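# Phone onto comic book, closed laptop onto its stand

## Task

Put the phone on the comic book so it lies flat with no part hanging off, and put the closed laptop on the laptop stand with its top face upward and one of its long edges resting against the stand's lips; at the end the robot must be in contact with neither the phone nor the laptop.

## Robot and tools

Robot: two arms, left_arm and right_arm, each ending in a two-finger gripper. The fingers point along the gripper's own +z axis and close along its y axis. The reported end_effector_position sits between the finger pads, roughly 1 cm short of the fingertips. Brief outside tugs on a held part or pushes on loose objects can happen.

Scene frame: origin at table-top height, halfway between the nominal arm bases. +x runs out over the table, +z is up, and left_arm is on the +y side (arm names do not match image sides). Real bases are slightly displaced; a BASES line, if present, gives their calibrated spots. Positions are in metres, orientation as end_effector_quat_wxyz. Printed hand positions can be a little off, especially far out.

The row of 14 numbers: every motion command uses rows of 14 values, each in [-1, 1]: left_arm dx, dy, dz, rx, ry, rz, opening, then right_arm in the same seven-slot order. Both arms always appear, even if one stays still. dx, dy, dz, rx, ry, rz are offsets, not poses: they are measured along scene-frame axes from that arm's Hand target as it was when the action or move began, and the arm rotates about the Hand target's position. Scale: 1.0 equals 0.6 m for dx/dy/dz and 180 degrees for the rotation; rx, ry, rz form a single rotation vector. A translation longer than 1.0 may be shortened along its direction. Opening is absolute, not an offset: +1 fully open (0.094 m), -1 closed. To keep a gripper as it is, resend its current opening; writing 0 means half-open.

execute_actions(actions, cameras): actions is a list of actions; each action is a list of up to 15 rows, each row lasting one 1/30 s step, and a short action repeats its final row until 15 steps are used. Every row in an action is measured from the action's starting Hand target, not the previous row. A new action or call starts from the new Hand target, so sending the same offset again moves further. An empty actions list just reports state and images. cameras selects images: omitted, null or ["all"] gives all, [] gives none; unknown names invalidate the call.

move(target, speed, blend, opening_speed, blocking, cameras): straight-line path of each gripper toward one 14-number row, or a list of up to 15 rows differing only in pose offsets; all offsets in the list count from the same starting Hand targets. speed is m/s, 0.002 to 0.5, default 0.25 (rotation up to twice that in rad/s), one value or one per target. blend (m) rounds corners in a list. opening_speed (0.2 or more, per second on the -1..+1 scale) makes fingers travel gradually; otherwise the opening is sent at once. Paths last at least 0.5 s and are cut off at 10 s. Paths ignore obstacles and the other arm. Faster moves lag, stray and hit harder; aiming far beyond a contact presses harder. blocking=false returns after about 0.5 s while the move continues; other motion calls are refused until you call wait or stop. The result adds a move: line: done, off_target, moving, held or fault, plus limits (paced = pose clipped, held = steps withheld). An arm not named in the ending reached rest within 10 mm and 2 degrees. Done does not mean no contact.

wait(seconds 0 to 10): lets time pass with the last commands held; a running move keeps going. stop(): brakes a running move; it needs room to slow down. zoom_image(camera, region): camera is cam_head_left or cam_head_right (both 896x504), region [x0, y0, x1, y1] in pixels from the top-left, at most 504 by 504. finished_scene(scene): ends the scene for good; only call it when the goal holds and the arms are clear.

Controller behaviour: each step the commanded pose is clipped to within 100 mm and 20 degrees of the measured gripper pose, so Hand target in the result can fall short of what you asked; plan further offsets from it. Grippers often stop about 1 cm from the commanded pose in free air. An arm blocked by an object keeps pushing; to release, command its Hand target back past the gripper, or send zeros for its six pose slots. A "pose unreachable" line means the clearance check withheld that arm's command; it does not prevent gripper-to-gripper collisions.

Gripping: grip_measured uses the opening scale and reads slightly wide when empty. Commanding a bit below the first-touch reading gives a light grip; about 0.11 lower gives full force (around 50 to 62 N per pad). Open well above grip_measured to release. grip_effort_nm is motor effort, negative closing, not pad force. Joint torques are noisy and offset; entries 3 and 4 wrap at ±28 N m.

Avoid: dropping or releasing moving parts, fast impacts, hard pushes, arms pressing on each other (can fail the scene), anything leaving the table. Long holds, stretched arms or pushing at unreachable poses heat motors; watch for MOTOR HOT, since at 100 °C that arm drops for 30 to 60 s or more. Joint ranges (rad): waist -2.880..2.880, shoulder 0.000..3.142, elbow 0.000..3.019 (straight 2.964), wrist pitch -1.693..1.571, wrist yaw -1.571..1.571, wrist roll -2.094..2.094.

Each tool is called after ">>>" by a JSON object that holds its "api" and its "payload".

## Session

>>> {"api": "execute_actions", "payload": {"actions": []}}

Scene clock: 0.00 s.
left_arm: end_effector_position=(+0.4936, +0.7722, +0.2723) grip_measured=+1.000 grip_effort_nm=n/a end_effector_quat_wxyz=(+0.538, +0.343, +0.763, +0.102) | right_arm: end_effector_position=(+0.0820, -0.5476, +0.1551) grip_measured=+1.000 grip_effort_nm=n/a end_effector_quat_wxyz=(-0.018, +0.931, +0.365, +0.017)
Joint positions: left_arm=[1.045 1.959 1.826 -0.901 1.086 1.589 0.094] | right_arm=[-1.159 1.068 0.818 -1.355 -0.035 1.239 0.094]
Joint velocities: left_arm=[-0.005 -0.024 0.012 -0.002 -0.066 0.007 0] | right_arm=[-0.015 -0.005 -0.002 -0.002 0.037 0.022 0]
Joint torques (N m): no reading
Motor temperatures (°C): left_arm=[23 25 27 24 28 25 28] | right_arm=[27 30 27 25 24 24 25]
Heat: left arm: hottest wrist yaw 28 °C; right arm: hottest shoulder 30 °C.
Hand target: left_arm +0.4958, +0.7761, +0.2941; +0.539, +0.352, +0.755, +0.121 | right_arm +0.0853, -0.5549, +0.1634; -0.006, +0.931, +0.366, +0.017
Tool commands: left_gripper/opening=+1.0 right_gripper/opening=+1.0

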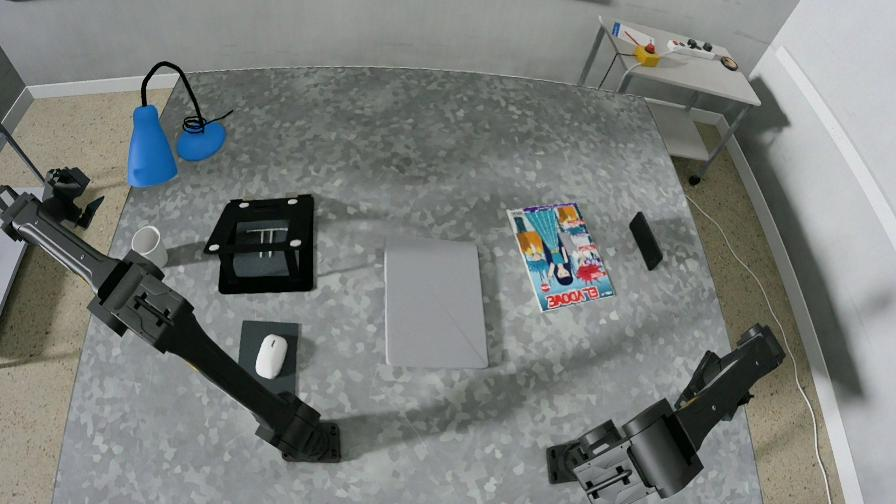

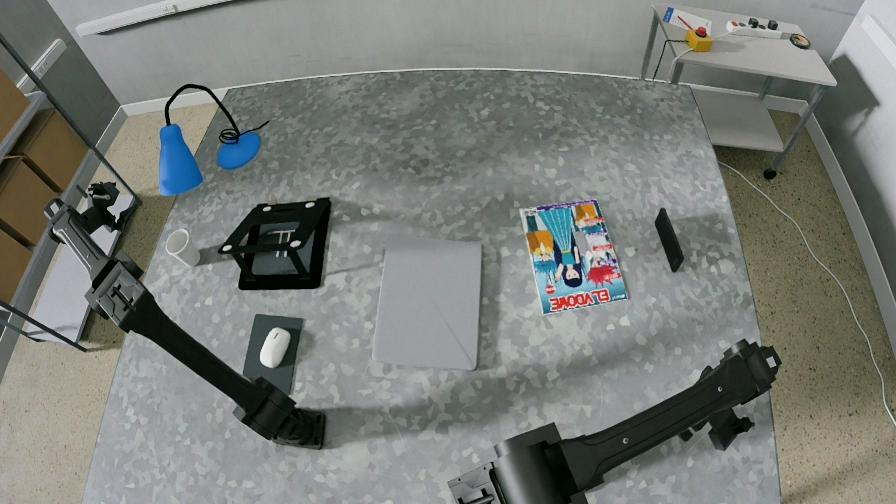

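>>> {"api": "zoom_image", "payload": {"camera": "cam_head_left", "region": [180, 160, 360, 320]}}

>>> {"api": "zoom_image", "payload": {"camera": "cam_head_right", "region": [180, 160, 360, 320]}}

>>> {"api": "zoom_image", "payload": {"camera": "cam_head_left", "region": [360, 190, 700, 390]}}

>>> {"api": "zoom_image", "payload": {"camera": "cam_head_right", "region": [360, 190, 700, 390]}}

Scaled by 2.800.

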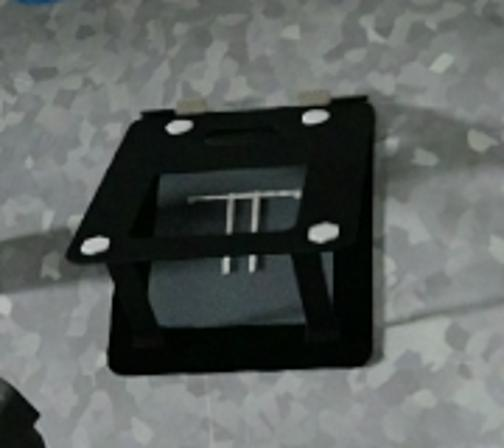

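Scaled by 2.800.

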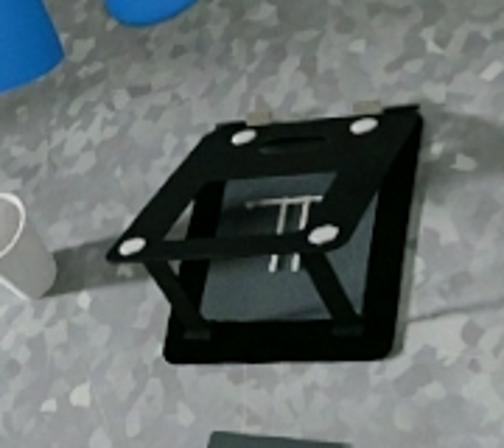

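Scaled by 1.482.

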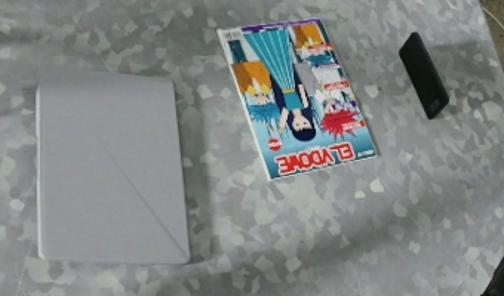

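Scaled by 1.482.

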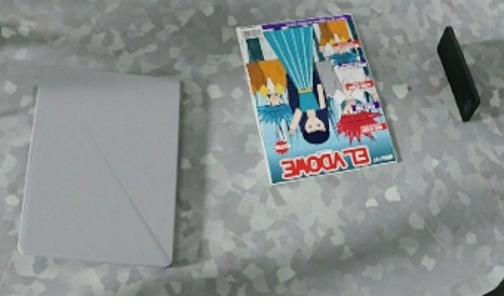

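>>> {"api": "zoom_image", "payload": {"camera": "cam_head_left", "region": [610, 190, 690, 290]}}

>>> {"api": "zoom_image", "payload": {"camera": "cam_head_right", "region": [630, 190, 710, 290]}}

>>> {"api": "zoom_image", "payload": {"camera": "cam_head_left", "region": [370, 220, 510, 390]}}

>>> {"api": "zoom_image", "payload": {"camera": "cam_head_right", "region": [640, 320, 800, 470]}}

>>> {"api": "zoom_image", "payload": {"camera": "cam_head_left", "region": [0, 150, 160, 320]}}

Scaled by 5.040.

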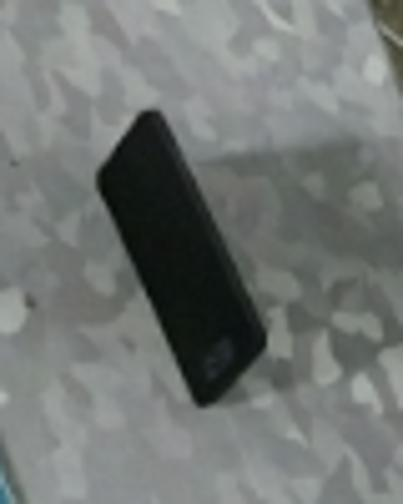

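Scaled by 5.040.

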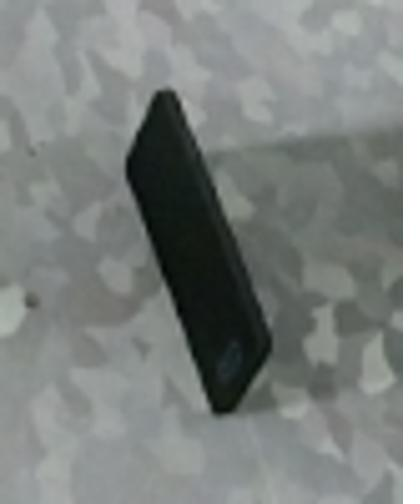

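Scaled by 2.965.

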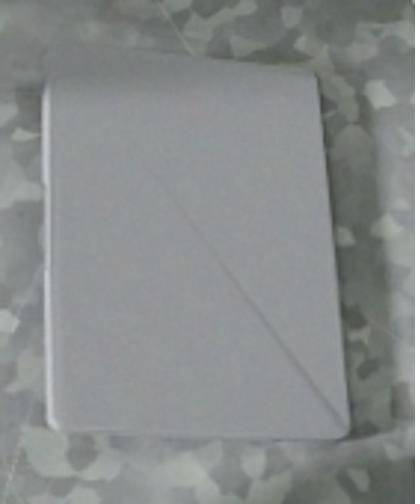

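Scaled by 3.150.

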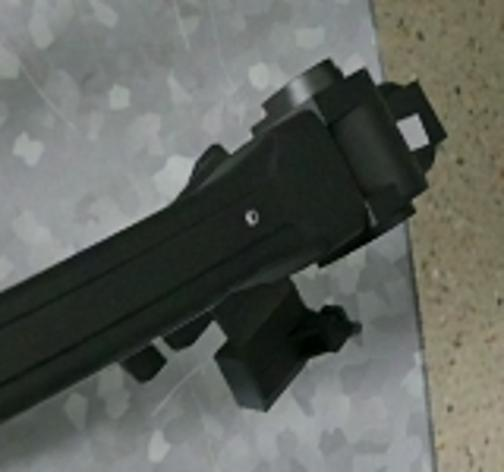

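Scaled by 2.965.

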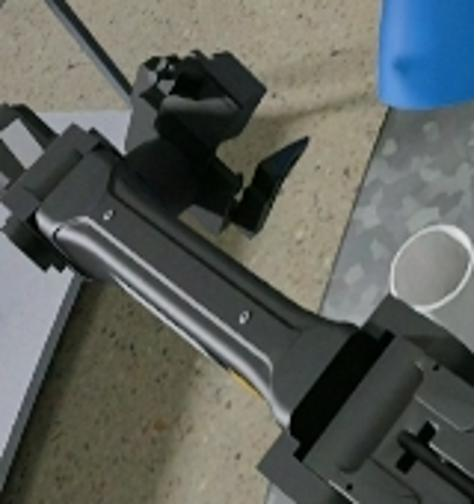

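>>> {"api": "move", "payload": {"target": [-0.243,-0.543,0.01,0.0797,0.365,0,1,0.358,0.258,0.145,0,0,0,1]}}

Scene clock: 41.97 s.
left_arm: end_effector_position=(+0.3519, +0.4600, +0.2960) grip_measured=+1.000 grip_effort_nm=0.022 end_effector_quat_wxyz=(+0.001, +0.420, +0.907, +0.007) | right_arm: end_effector_position=(+0.2856, -0.3982, +0.2289) grip_measured=+1.000 grip_effort_nm=-0.007 end_effector_quat_wxyz=(-0.026, +0.926, +0.376, +0.007)
Joint positions: left_arm=[0.568 1.342 1.413 -1.629 -0.006 1.464 0.094] | right_arm=[-0.299 1.207 1.118 -1.503 -0.05 2.075 0.094]
Joint velocities: left_arm=[-0.015 -0.005 0.007 0.002 -0.037 -0.051 0] | right_arm=[-0.015 0.005 0.007 -0.012 -0.007 -0.007 0]
Joint torques (N m): left_arm=[-2.43 -13.22 9.46 -0.01 -0.1 -0.03] | right_arm=[1.26 -8 12.75 -0.31 -0.01 0.2]
Motor temperatures (°C): left_arm=[23 28 31 24 28 24 27] | right_arm=[27 30 34 25 24 24 25]
Heat: left arm: hottest elbow 31 °C; right arm: hottest elbow 34 °C.
Hand target: left_arm +0.3475, +0.4524, +0.2989; -0.001, +0.421, +0.907, +0.007 | right_arm +0.3040, -0.3994, +0.2465; -0.012, +0.931, +0.365, +0.015
Off the commanded pose: left_arm 0.011 m, 1 deg | right_arm 0.026 m, 3 deg.
joint sent to its limit (right arm) — joint 6 (wrist roll), upper limit. The joint targets are off in position, not in orientation.
move: off_target (left_arm, right_arm)

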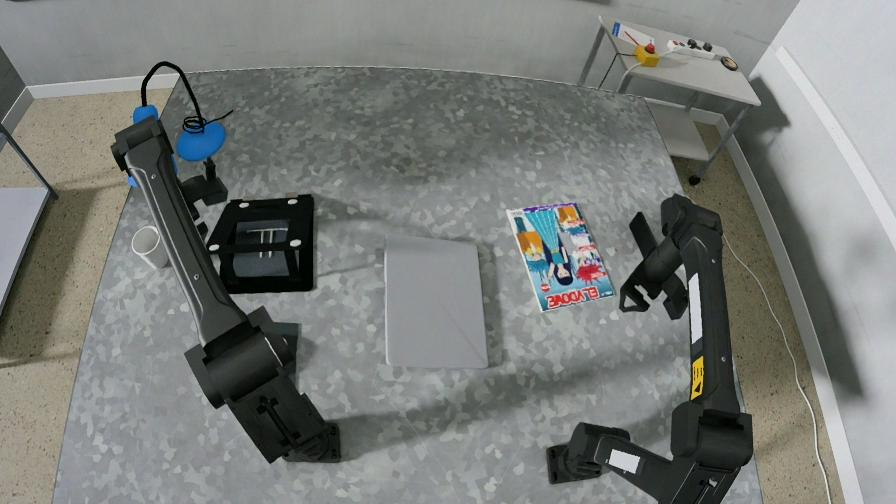

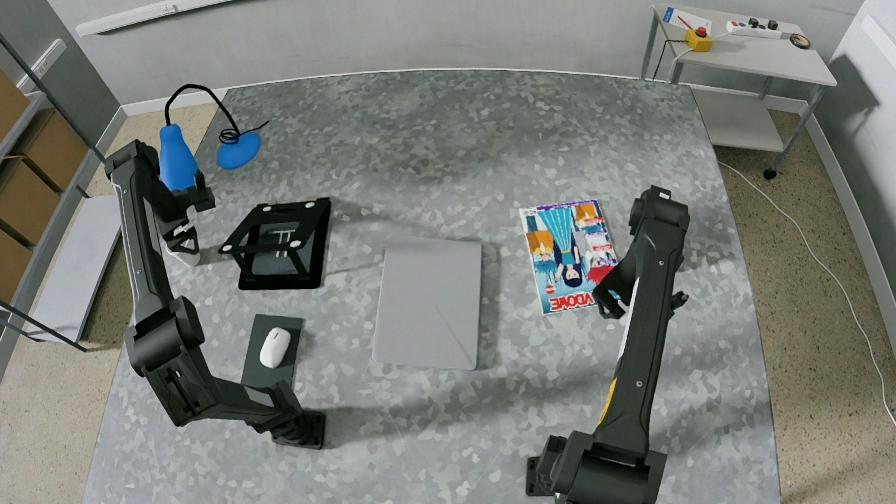

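>>> {"api": "move", "payload": {"target": [[-0.33,-0.42,-0.05,0,0,0.277,-1,-0.09,-0.08,-0.05,0,0,0.761,-1],[-0.33,-0.42,-0.398,0,0,0.277,-1,-0.09,-0.08,-0.311,0,0,0.761,-1]]}}

Scene clock: 63.77 s.
left_arm: end_effector_position=(+0.1482, +0.2008, +0.0680) grip_measured=-0.987 grip_effort_nm=-0.686 end_effector_quat_wxyz=(+0.004, -0.003, +1.000, +0.002) | right_arm: end_effector_position=(+0.2505, -0.4465, +0.0693) grip_measured=-0.992 grip_effort_nm=-0.442 end_effector_quat_wxyz=(-0.010, -0.001, +1.000, -0.010)
Joint positions: left_arm=[-0.381 0.608 0.373 -1.329 -0.006 -0.359 0.001] | right_arm=[-0.439 1.3 0.754 -1.035 0.027 -0.436 0]
Joint velocities: left_arm=[-0.005 0.005 0.007 -0.017 0.007 0.022 0] | right_arm=[-0.005 0.005 -0.007 0.002 -0.081 -0.022 0]
Joint torques (N m): left_arm=[-2.73 0.38 9.11 0.84 -0.1 -0.09] | right_arm=[-0.38 -8.23 6.43 0.5 -0.06 0.1]
Motor temperatures (°C): left_arm=[23 27 32 24 27 24 27] | right_arm=[27 31 37 25 24 24 25]
Heat: left arm: hottest elbow 32 °C; right arm: hottest elbow 37 °C.
Hand target: left_arm +0.1467, +0.1995, +0.0628; +0.000, +0.000, +1.000, +0.004 | right_arm +0.2468, -0.4489, +0.0607; -0.018, +0.001, +1.000, -0.005
Off the commanded pose: left_arm 0.008 m, 1 deg | right_arm 0.010 m, 1 deg.
move: done; limits=paced

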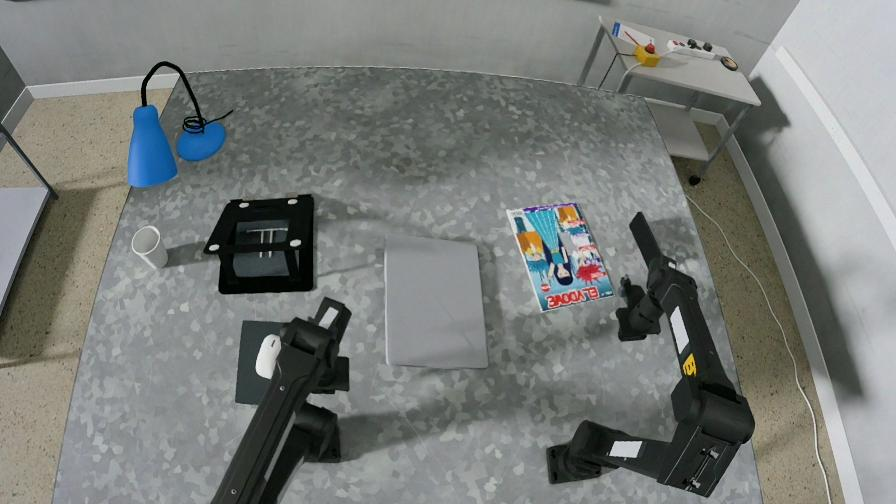

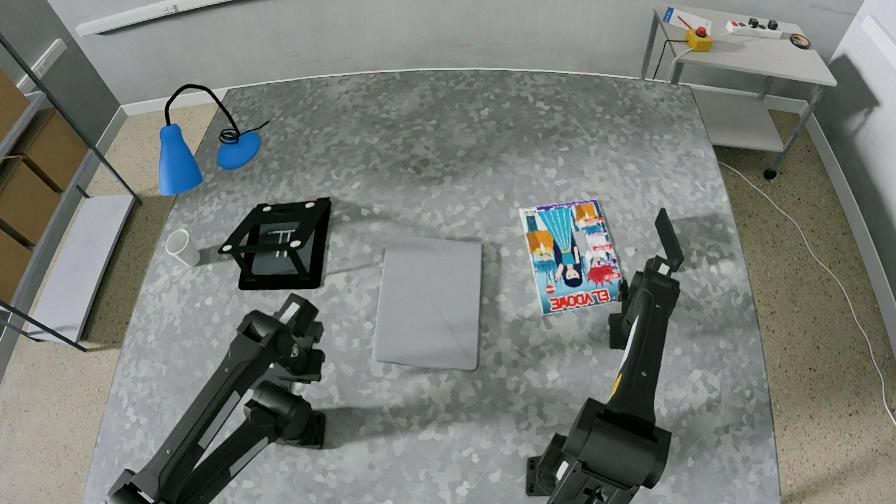

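>>> {"api": "zoom_image", "payload": {"camera": "cam_head_left", "region": [580, 240, 720, 360]}}

>>> {"api": "zoom_image", "payload": {"camera": "cam_head_right", "region": [580, 240, 720, 360]}}

>>> {"api": "zoom_image", "payload": {"camera": "cam_head_left", "region": [270, 290, 410, 410]}}

>>> {"api": "zoom_image", "payload": {"camera": "cam_head_right", "region": [240, 280, 380, 400]}}

Scaled by 3.600.

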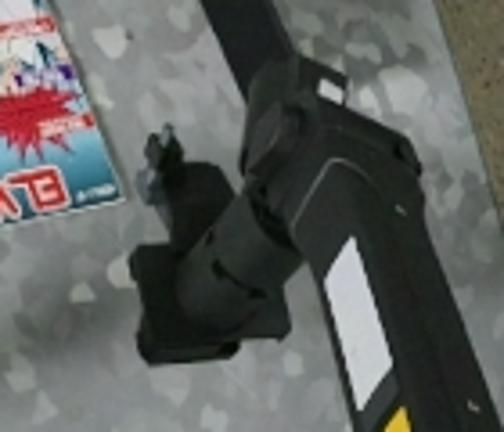

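Scaled by 3.600.

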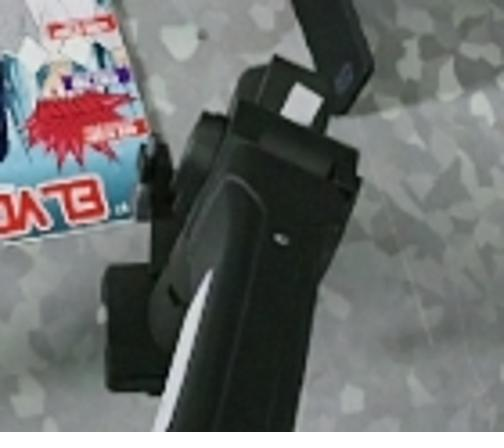

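Scaled by 3.600.

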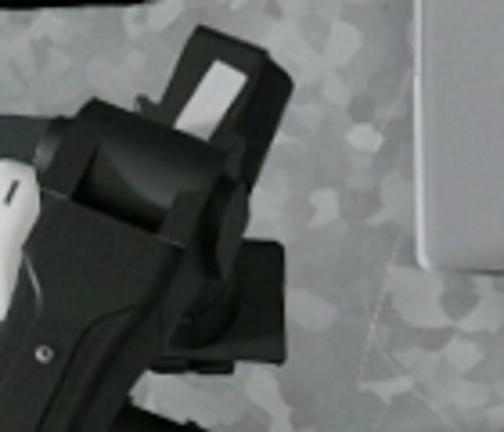

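Scaled by 3.600.

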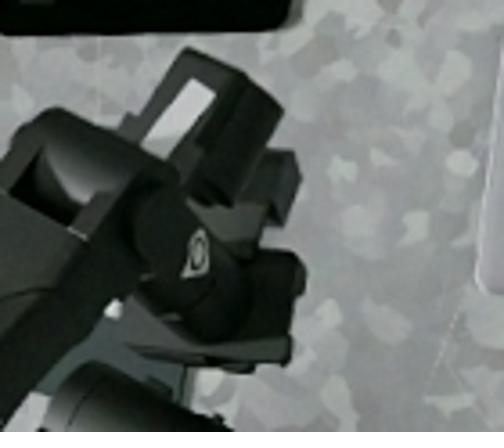

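>>> {"api": "move", "payload": {"target": [0,0,0.05,0,-0.25,0,0,0,0,0.05,0,-0.25,0,0]}}

>>> {"api": "zoom_image", "payload": {"camera": "cam_head_left", "region": [580, 220, 720, 360]}}

>>> {"api": "zoom_image", "payload": {"camera": "cam_head_right", "region": [580, 220, 720, 360]}}

>>> {"api": "zoom_image", "payload": {"camera": "cam_head_left", "region": [270, 290, 410, 430]}}

>>> {"api": "zoom_image", "payload": {"camera": "cam_head_right", "region": [240, 280, 380, 420]}}

Scene clock: 78.67 s.
left_arm: end_effector_position=(+0.1467, +0.2011, +0.0680) grip_measured=-0.002 grip_effort_nm=0.134 end_effector_quat_wxyz=(+0.039, +0.004, +0.999, +0.005) | right_arm: end_effector_position=(+0.2502, -0.4465, +0.0705) grip_measured=-0.001 grip_effort_nm=0.066 end_effector_quat_wxyz=(+0.079, -0.002, +0.997, -0.004)
Joint positions: left_arm=[-0.43 0.525 0.351 -1.328 -0.04 -0.391 0.047] | right_arm=[-0.492 1.193 0.66 -0.893 -0.067 -0.485 0.047]
Joint velocities: left_arm=[-0.005 0.015 0.012 -0.032 -0.007 -0.037 -0.001] | right_arm=[-0.005 -0.005 -0.012 0.007 -0.007 -0.081 0]
Joint torques (N m): left_arm=[-0.5 0.79 10.78 0.54 0.04 0.05] | right_arm=[-0.32 -9.23 6.71 0.73 -0.12 0.05]
Motor temperatures (°C): left_arm=[23 27 32 24 27 24 28] | right_arm=[27 31 35 25 24 23 25]
Heat: left arm: hottest elbow 32 °C; right arm: hottest elbow 35 °C.
Hand target: left_arm +0.1474, +0.2016, +0.0683; +0.035, +0.002, +0.999, +0.005 | right_arm +0.2468, -0.4488, +0.0694; +0.084, +0.001, +0.996, -0.006
Off the commanded pose: left_arm 0.025 m, 41 deg | right_arm 0.021 m, 34 deg.
move: held (left_arm; a check stopped the path), off_target (right_arm; braked when a check withheld steps of left_arm); limits=held
pose unreachable (left arm): on one or more control steps of this call, first in action 0 (counted from 0), this arm could not follow its commanded pose, so it was not sent that pose on those steps. It may still have moved: this result reports where it is.
cause: moving toward the commanded pose would bring two parts of the arm too close to each other (its upper arm (the part past joint 2) and its gripper housing, with joints 3 (elbow) to 6 (wrist roll) between them).

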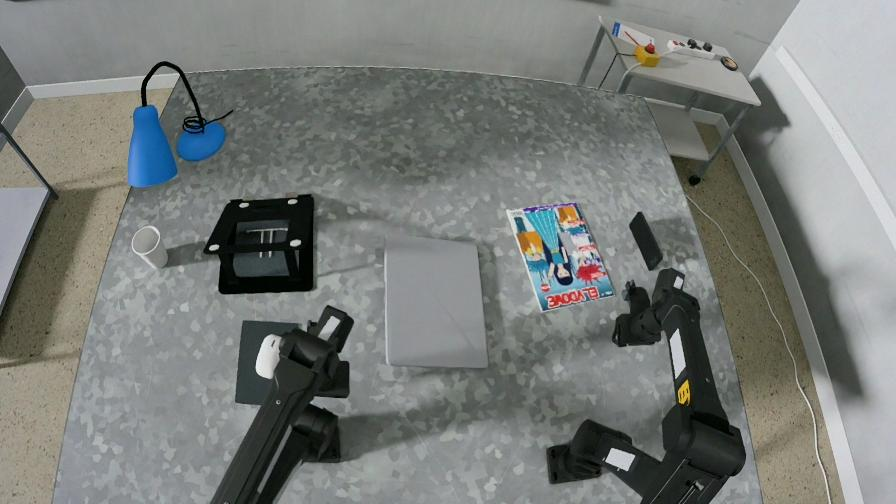

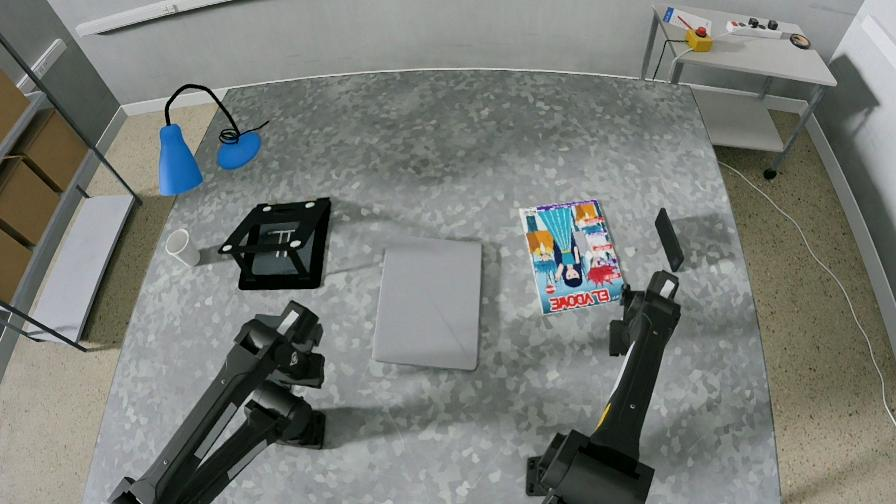

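Scaled by 3.600.

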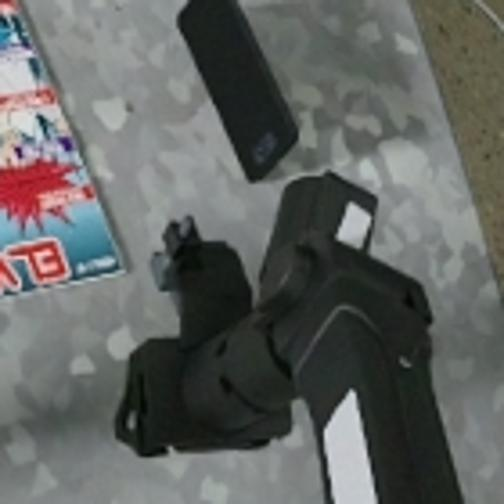

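Scaled by 3.600.

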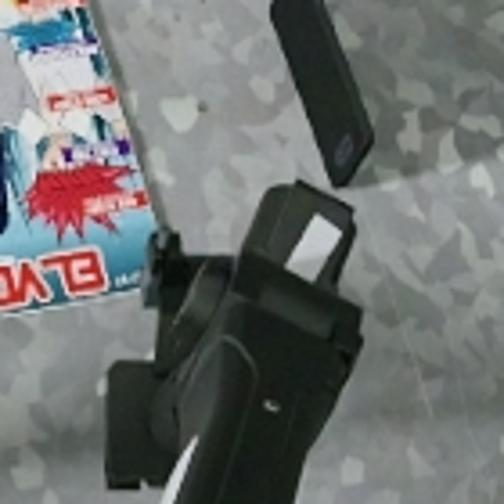

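Scaled by 3.600.

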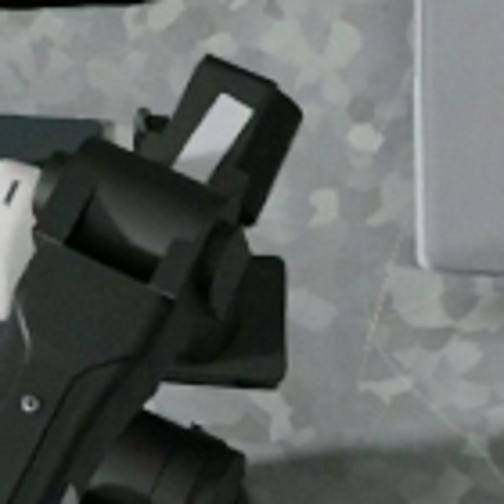

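Scaled by 3.600.

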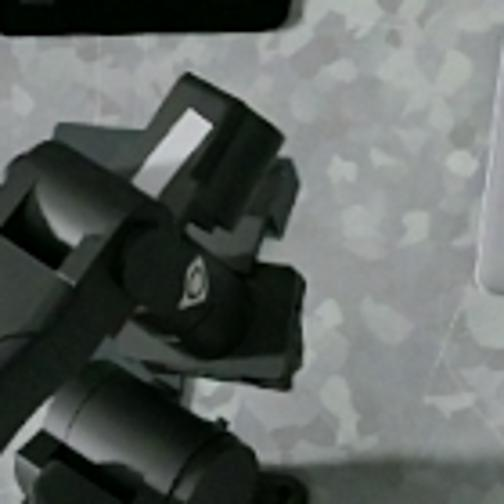

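>>> {"api": "move", "payload": {"target": [0.255,0,0.137,0,-0.2,0,-1,0.08,0.08,0.08,0,-0.2,0,-1]}}

>>> {"api": "zoom_image", "payload": {"camera": "cam_head_left", "region": [560, 180, 760, 380]}}

>>> {"api": "zoom_image", "payload": {"camera": "cam_head_right", "region": [560, 180, 760, 380]}}

>>> {"api": "zoom_image", "payload": {"camera": "cam_head_left", "region": [250, 230, 450, 430]}}

>>> {"api": "zoom_image", "payload": {"camera": "cam_head_right", "region": [220, 230, 420, 430]}}

Scene clock: 86.93 s.
left_arm: end_effector_position=(+0.2765, +0.2034, +0.1142) grip_measured=-0.987 grip_effort_nm=-0.691 end_effector_quat_wxyz=(+0.307, +0.004, +0.952, +0.010) | right_arm: end_effector_position=(+0.2957, -0.4052, +0.1188) grip_measured=-0.992 grip_effort_nm=-0.442 end_effector_quat_wxyz=(+0.381, +0.002, +0.924, -0.009)
Joint positions: left_arm=[-0.311 0.54 0.359 -0.788 -0.18 -0.218 0.001] | right_arm=[-0.422 0.869 0.413 -0.371 -0.271 -0.306 0]
Joint velocities: left_arm=[0.005 0.005 -0.007 -0.027 -0.007 -0.081 0] | right_arm=[-0.015 -0.015 -0.007 0.027 -0.081 -0.007 0.001]
Joint torques (N m): left_arm=[-0.38 -0.21 17.85 1.98 0 0.05] | right_arm=[1.44 -5.6 7.5 1.78 -0.03 0.22]
Motor temperatures (°C): left_arm=[23 27 33 24 27 24 28] | right_arm=[27 31 35 25 24 23 25]
Heat: left arm: hottest elbow 33 °C; right arm: hottest elbow 35 °C.
Hand target: left_arm +0.3006, +0.2003, +0.1500; +0.342, -0.002, +0.940, +0.002 | right_arm +0.2951, -0.4006, +0.1182; +0.387, -0.001, +0.922, -0.009
Off the commanded pose: left_arm 0.044 m, 4 deg | right_arm 0.005 m, 1 deg.
move: off_target (left_arm)

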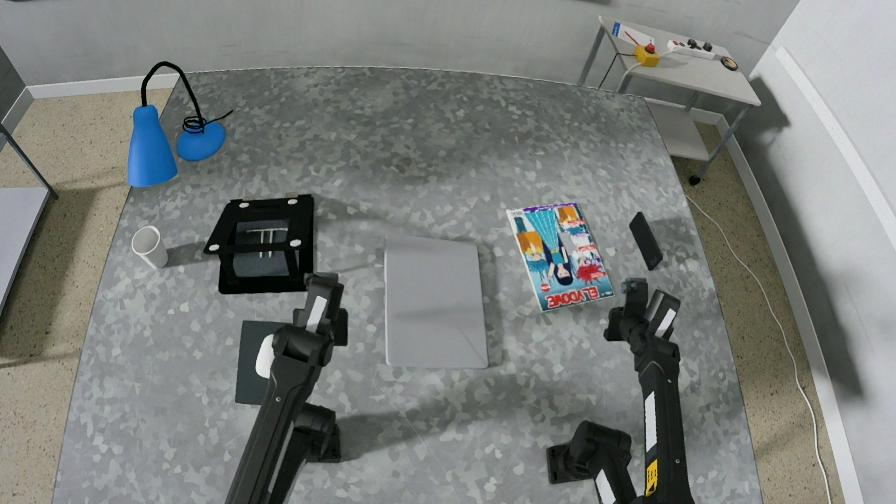

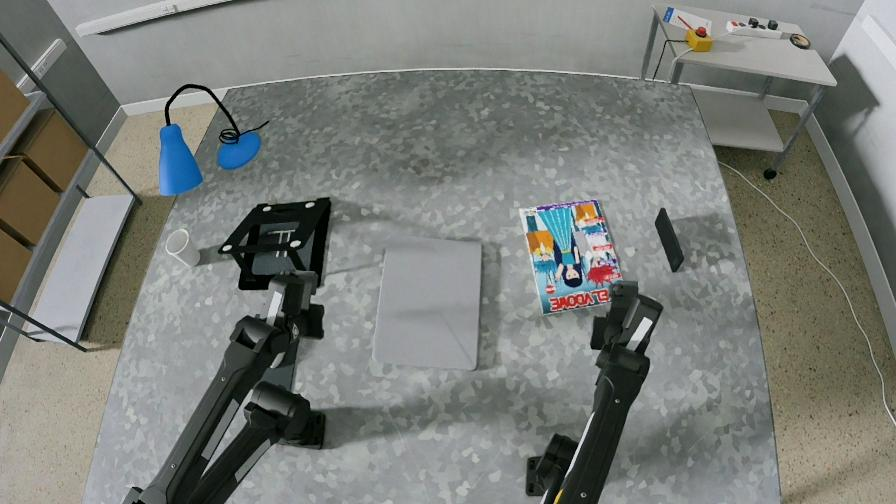

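Scaled by 2.520.

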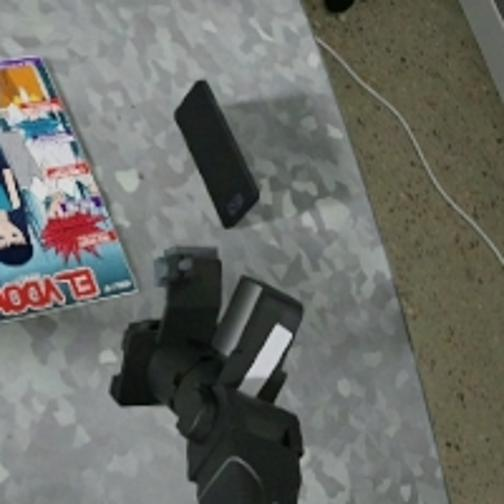

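Scaled by 2.520.

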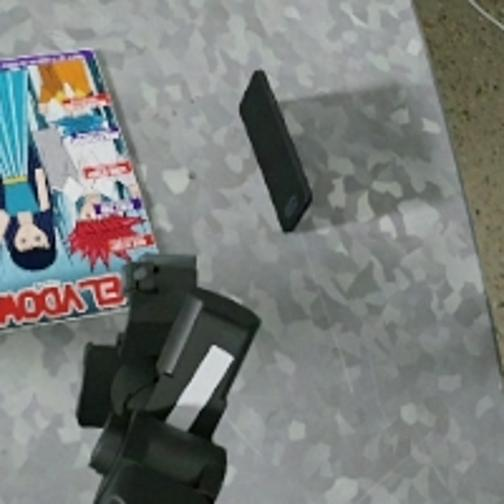

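Scaled by 2.520.

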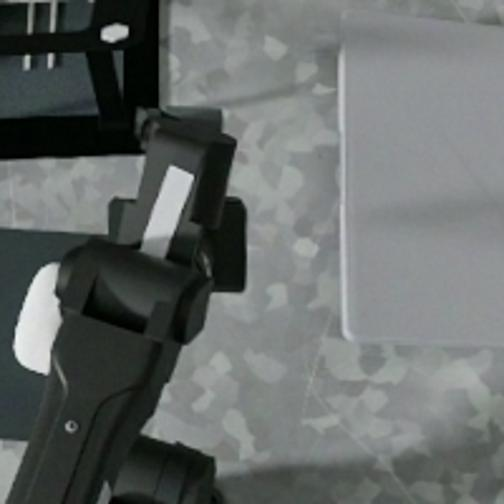

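Scaled by 2.520.

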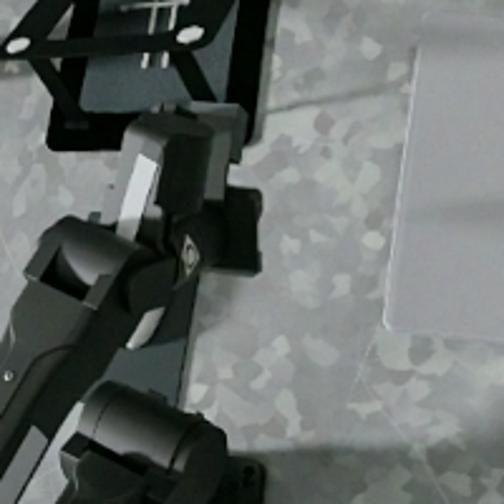

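>>> {"api": "move", "payload": {"target": [-0.05,-0.05,0.08,0,0,0,-1,0.2316,-0.114,0.07,-0.0175,0.2529,0.0558,1]}}

>>> {"api": "zoom_image", "payload": {"camera": "cam_head_left", "region": [560, 150, 760, 350]}}

>>> {"api": "zoom_image", "payload": {"camera": "cam_head_right", "region": [560, 150, 760, 350]}}

Scene clock: 130.00 s.
left_arm: end_effector_position=(+0.2599, +0.1801, +0.1562) grip_measured=-0.987 grip_effort_nm=-0.686 end_effector_quat_wxyz=(+0.309, +0.002, +0.951, +0.020) | right_arm: end_effector_position=(+0.4137, -0.4699, +0.1466) grip_measured=+0.999 grip_effort_nm=0.066 end_effector_quat_wxyz=(-0.008, -0.081, +0.997, +0.012)
Joint positions: left_arm=[-0.525 0.505 0.466 -0.978 -0.318 -0.401 0.001] | right_arm=[-0.354 1.626 1.327 -1.296 -0.015 -0.51 0.094]
Joint velocities: left_arm=[0.005 -0.015 0.002 -0.002 -0.051 -0.022 0] | right_arm=[-0.015 0.005 0.002 -0.012 -0.037 0.11 0]
Joint torques (N m): left_arm=[-2.49 -1.9 18.82 0.9 -0.39 -0.11] | right_arm=[1.44 -14.86 12.19 -0.16 0.07 0.11]
Motor temperatures (°C): left_arm=[23 26 42 24 27 24 28] | right_arm=[27 31 33 25 24 23 25]
Heat: left arm: hottest elbow 42 °C; right arm: hottest elbow 33 °C.
Hand target: left_arm +0.2710, +0.1700, +0.1982; +0.342, -0.002, +0.940, +0.001 | right_arm +0.4344, -0.4717, +0.1555; +0.001, -0.091, +0.996, +0.006
Off the commanded pose: left_arm 0.044 m, 4 deg | right_arm 0.025 m, 2 deg.
move: off_target (left_arm, right_arm)

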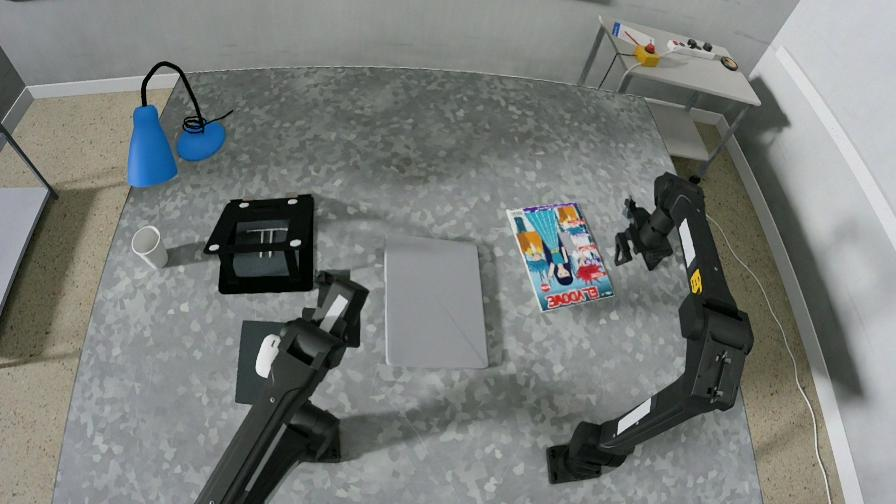

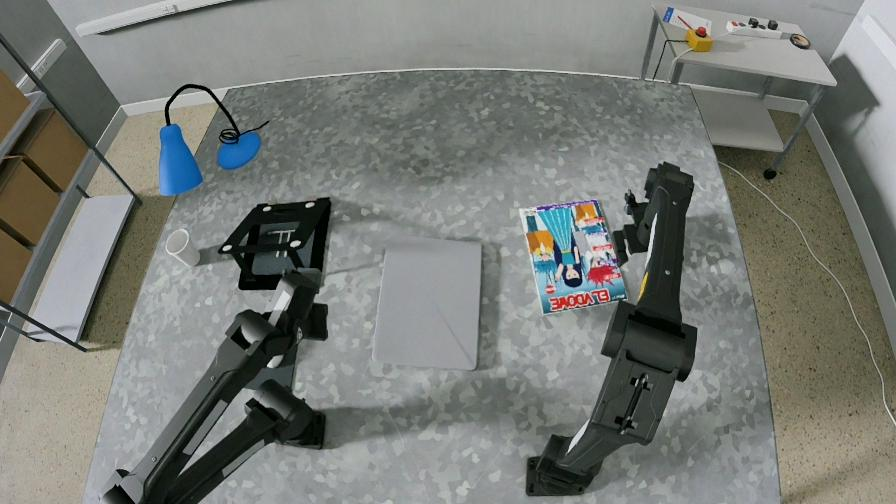

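Scaled by 2.520.

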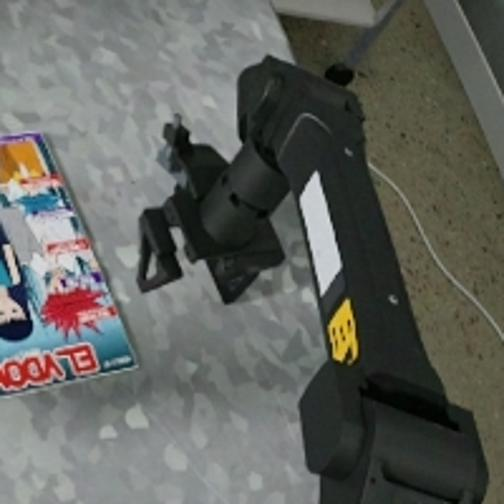

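Scaled by 2.520.

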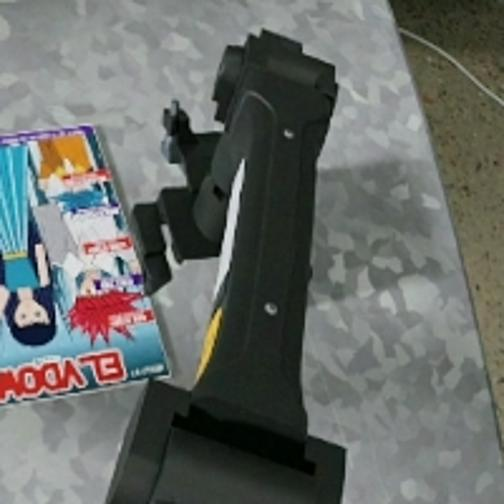

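>>> {"api": "move", "payload": {"target": [-0.1,0.25,0.17,0,0.22,0,-1,0.163,-0.139,0.02,0,0,0,1]}}

>>> {"api": "zoom_image", "payload": {"camera": "cam_head_left", "region": [560, 150, 760, 350]}}

>>> {"api": "zoom_image", "payload": {"camera": "cam_head_right", "region": [560, 150, 760, 350]}}

Scene clock: 144.60 s.
left_arm: end_effector_position=(+0.2075, +0.3164, +0.2693) grip_measured=-0.987 grip_effort_nm=-0.691 end_effector_quat_wxyz=(+0.042, +0.002, +0.999, +0.027) | right_arm: end_effector_position=(+0.5177, -0.5433, +0.1637) grip_measured=+0.999 grip_effort_nm=0.061 end_effector_quat_wxyz=(-0.005, -0.092, +0.996, +0.010)
Joint positions: left_arm=[0.356 0.75 0.949 -1.67 -0.019 0.389 0.001] | right_arm=[-0.41 1.933 1.799 -1.456 -0.014 -0.589 0.094]
Joint velocities: left_arm=[-0.005 -0.005 -0.012 0.002 0.022 -0.007 -0.001] | right_arm=[-0.015 0.015 0.007 0.012 0.022 -0.066 0]
Joint torques (N m): left_arm=[0.09 -2.96 17.03 0.17 0.13 0.06] | right_arm=[-0.15 -19.84 12.7 -0.23 0.06 0.08]
Motor temperatures (°C): left_arm=[23 25 43 24 27 24 28] | right_arm=[27 32 36 25 24 23 25]
Heat: left arm: hottest elbow 43 °C; right arm: hottest elbow 36 °C.
Hand target: left_arm +0.2140, +0.3220, +0.3006; +0.001, -0.002, +1.000, +0.008 | right_arm +0.5316, -0.5564, +0.1669; +0.002, -0.091, +0.996, +0.006
Off the commanded pose: left_arm 0.031 m, 5 deg | right_arm 0.019 m, 1 deg.
joint sent to its limit (left arm) — joint 4 (wrist pitch), lower limit. The joint targets are off in position and orientation.
move: off_target (left_arm, right_arm)

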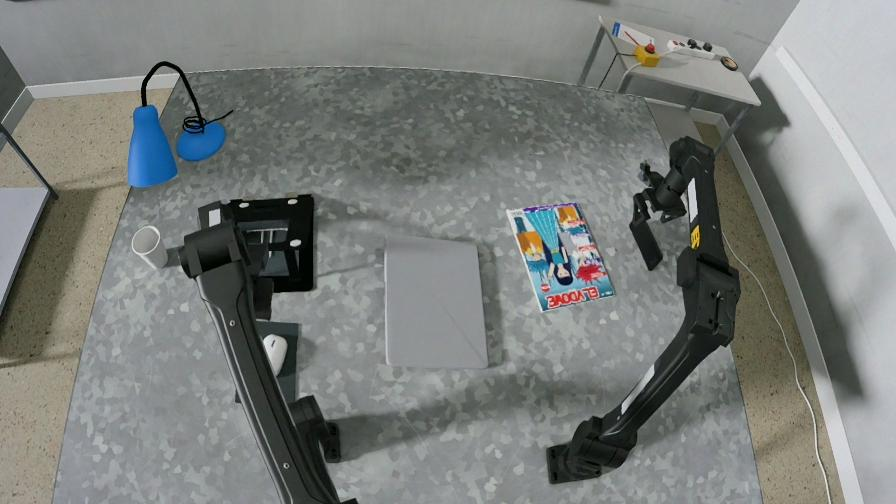

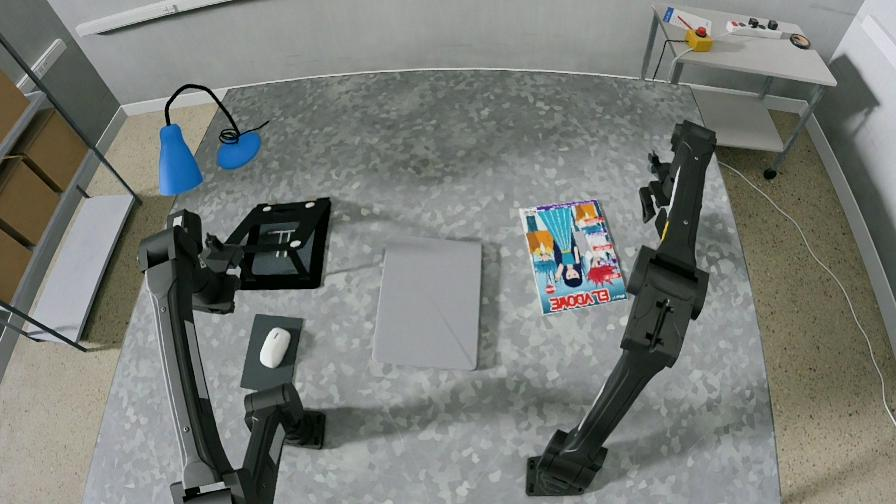

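Scaled by 2.520.

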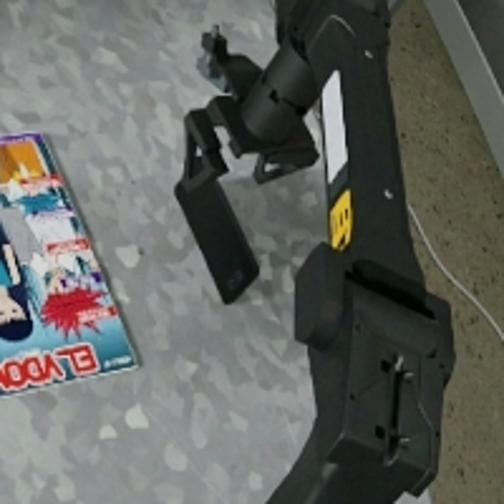

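Scaled by 2.520.

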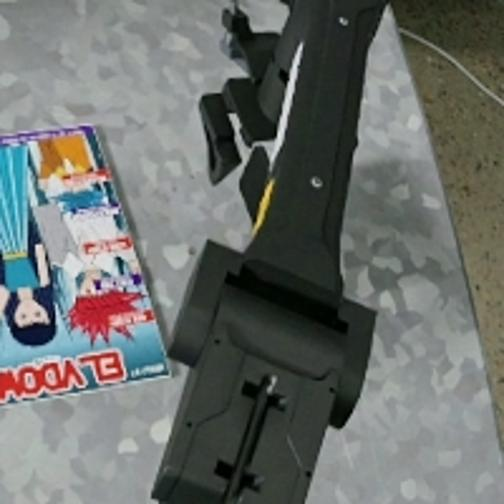

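>>> {"api": "move", "payload": {"target": [0,0,0,0,0,0,-1,0.014,0.005,-0.09,0,0,0,1]}}

>>> {"api": "zoom_image", "payload": {"camera": "cam_head_left", "region": [600, 170, 720, 290]}}

>>> {"api": "zoom_image", "payload": {"camera": "cam_head_right", "region": [600, 170, 720, 290]}}

Scene clock: 150.67 s.
left_arm: end_effector_position=(+0.2075, +0.3164, +0.2693) grip_measured=-0.987 grip_effort_nm=-0.691 end_effector_quat_wxyz=(+0.042, +0.002, +0.999, +0.027) | right_arm: end_effector_position=(+0.5401, -0.5528, +0.1348) grip_measured=+0.999 grip_effort_nm=0.066 end_effector_quat_wxyz=(+0.015, -0.092, +0.996, +0.000)
Joint positions: left_arm=[0.356 0.75 0.949 -1.67 -0.019 0.391 0.001] | right_arm=[-0.41 1.982 1.799 -1.361 -0.014 -0.589 0.094]
Joint velocities: left_arm=[-0.005 0.005 -0.012 -0.002 -0.037 -0.022 0] | right_arm=[-0.015 0.005 -0.007 0.017 -0.051 -0.037 0]
Joint torques (N m): left_arm=[-0.91 -3.19 16.99 0.14 0.04 0.1] | right_arm=[0.44 -21.71 7.23 0.55 0.05 0.16]
Motor temperatures (°C): left_arm=[23 25 42 24 27 24 28] | right_arm=[27 32 36 25 24 23 25]
Heat: left arm: hottest elbow 42 °C; right arm: hottest elbow 36 °C.
Hand target: left_arm +0.2140, +0.3220, +0.3006; +0.001, -0.002, +1.000, +0.008 | right_arm +0.5391, -0.5539, +0.1127; +0.001, -0.091, +0.996, +0.006
Off the commanded pose: left_arm 0.032 m, 5 deg | right_arm 0.022 m, 2 deg.
joint sent to its limit (left arm) — joint 4 (wrist pitch), lower limit. The joint targets are off in orientation, not in position.
move: off_target (left_arm, right_arm)

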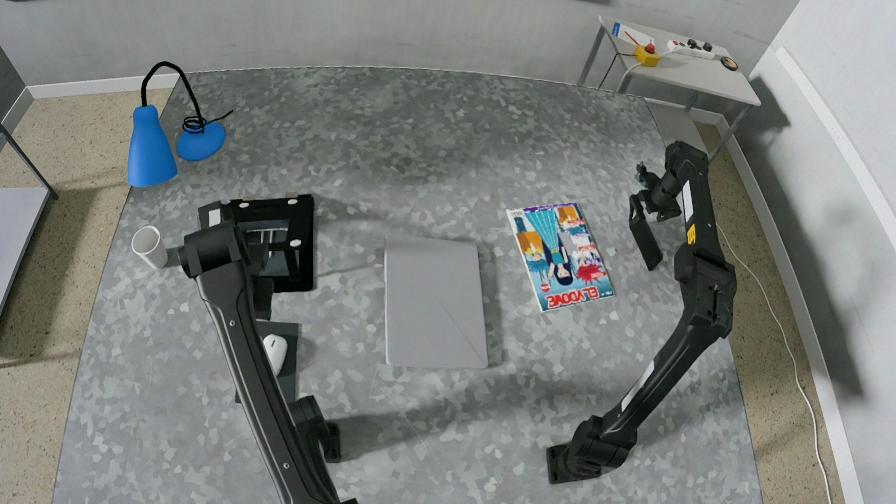

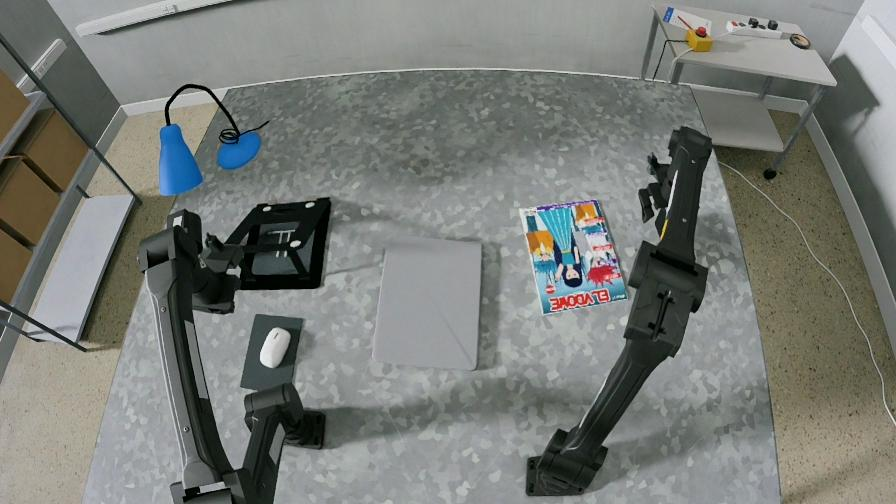

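Scaled by 4.200.

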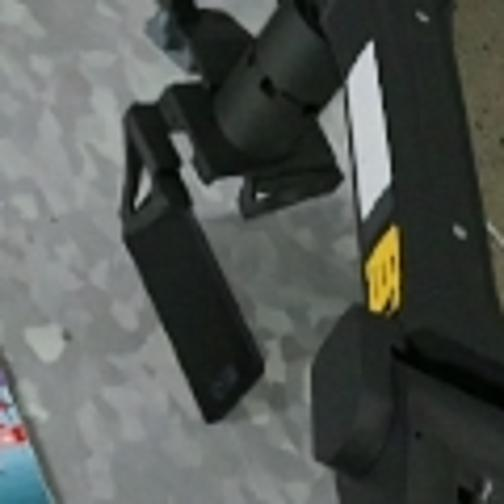

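Scaled by 4.200.

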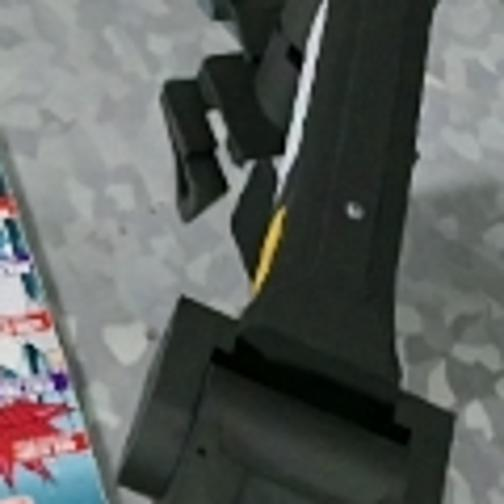

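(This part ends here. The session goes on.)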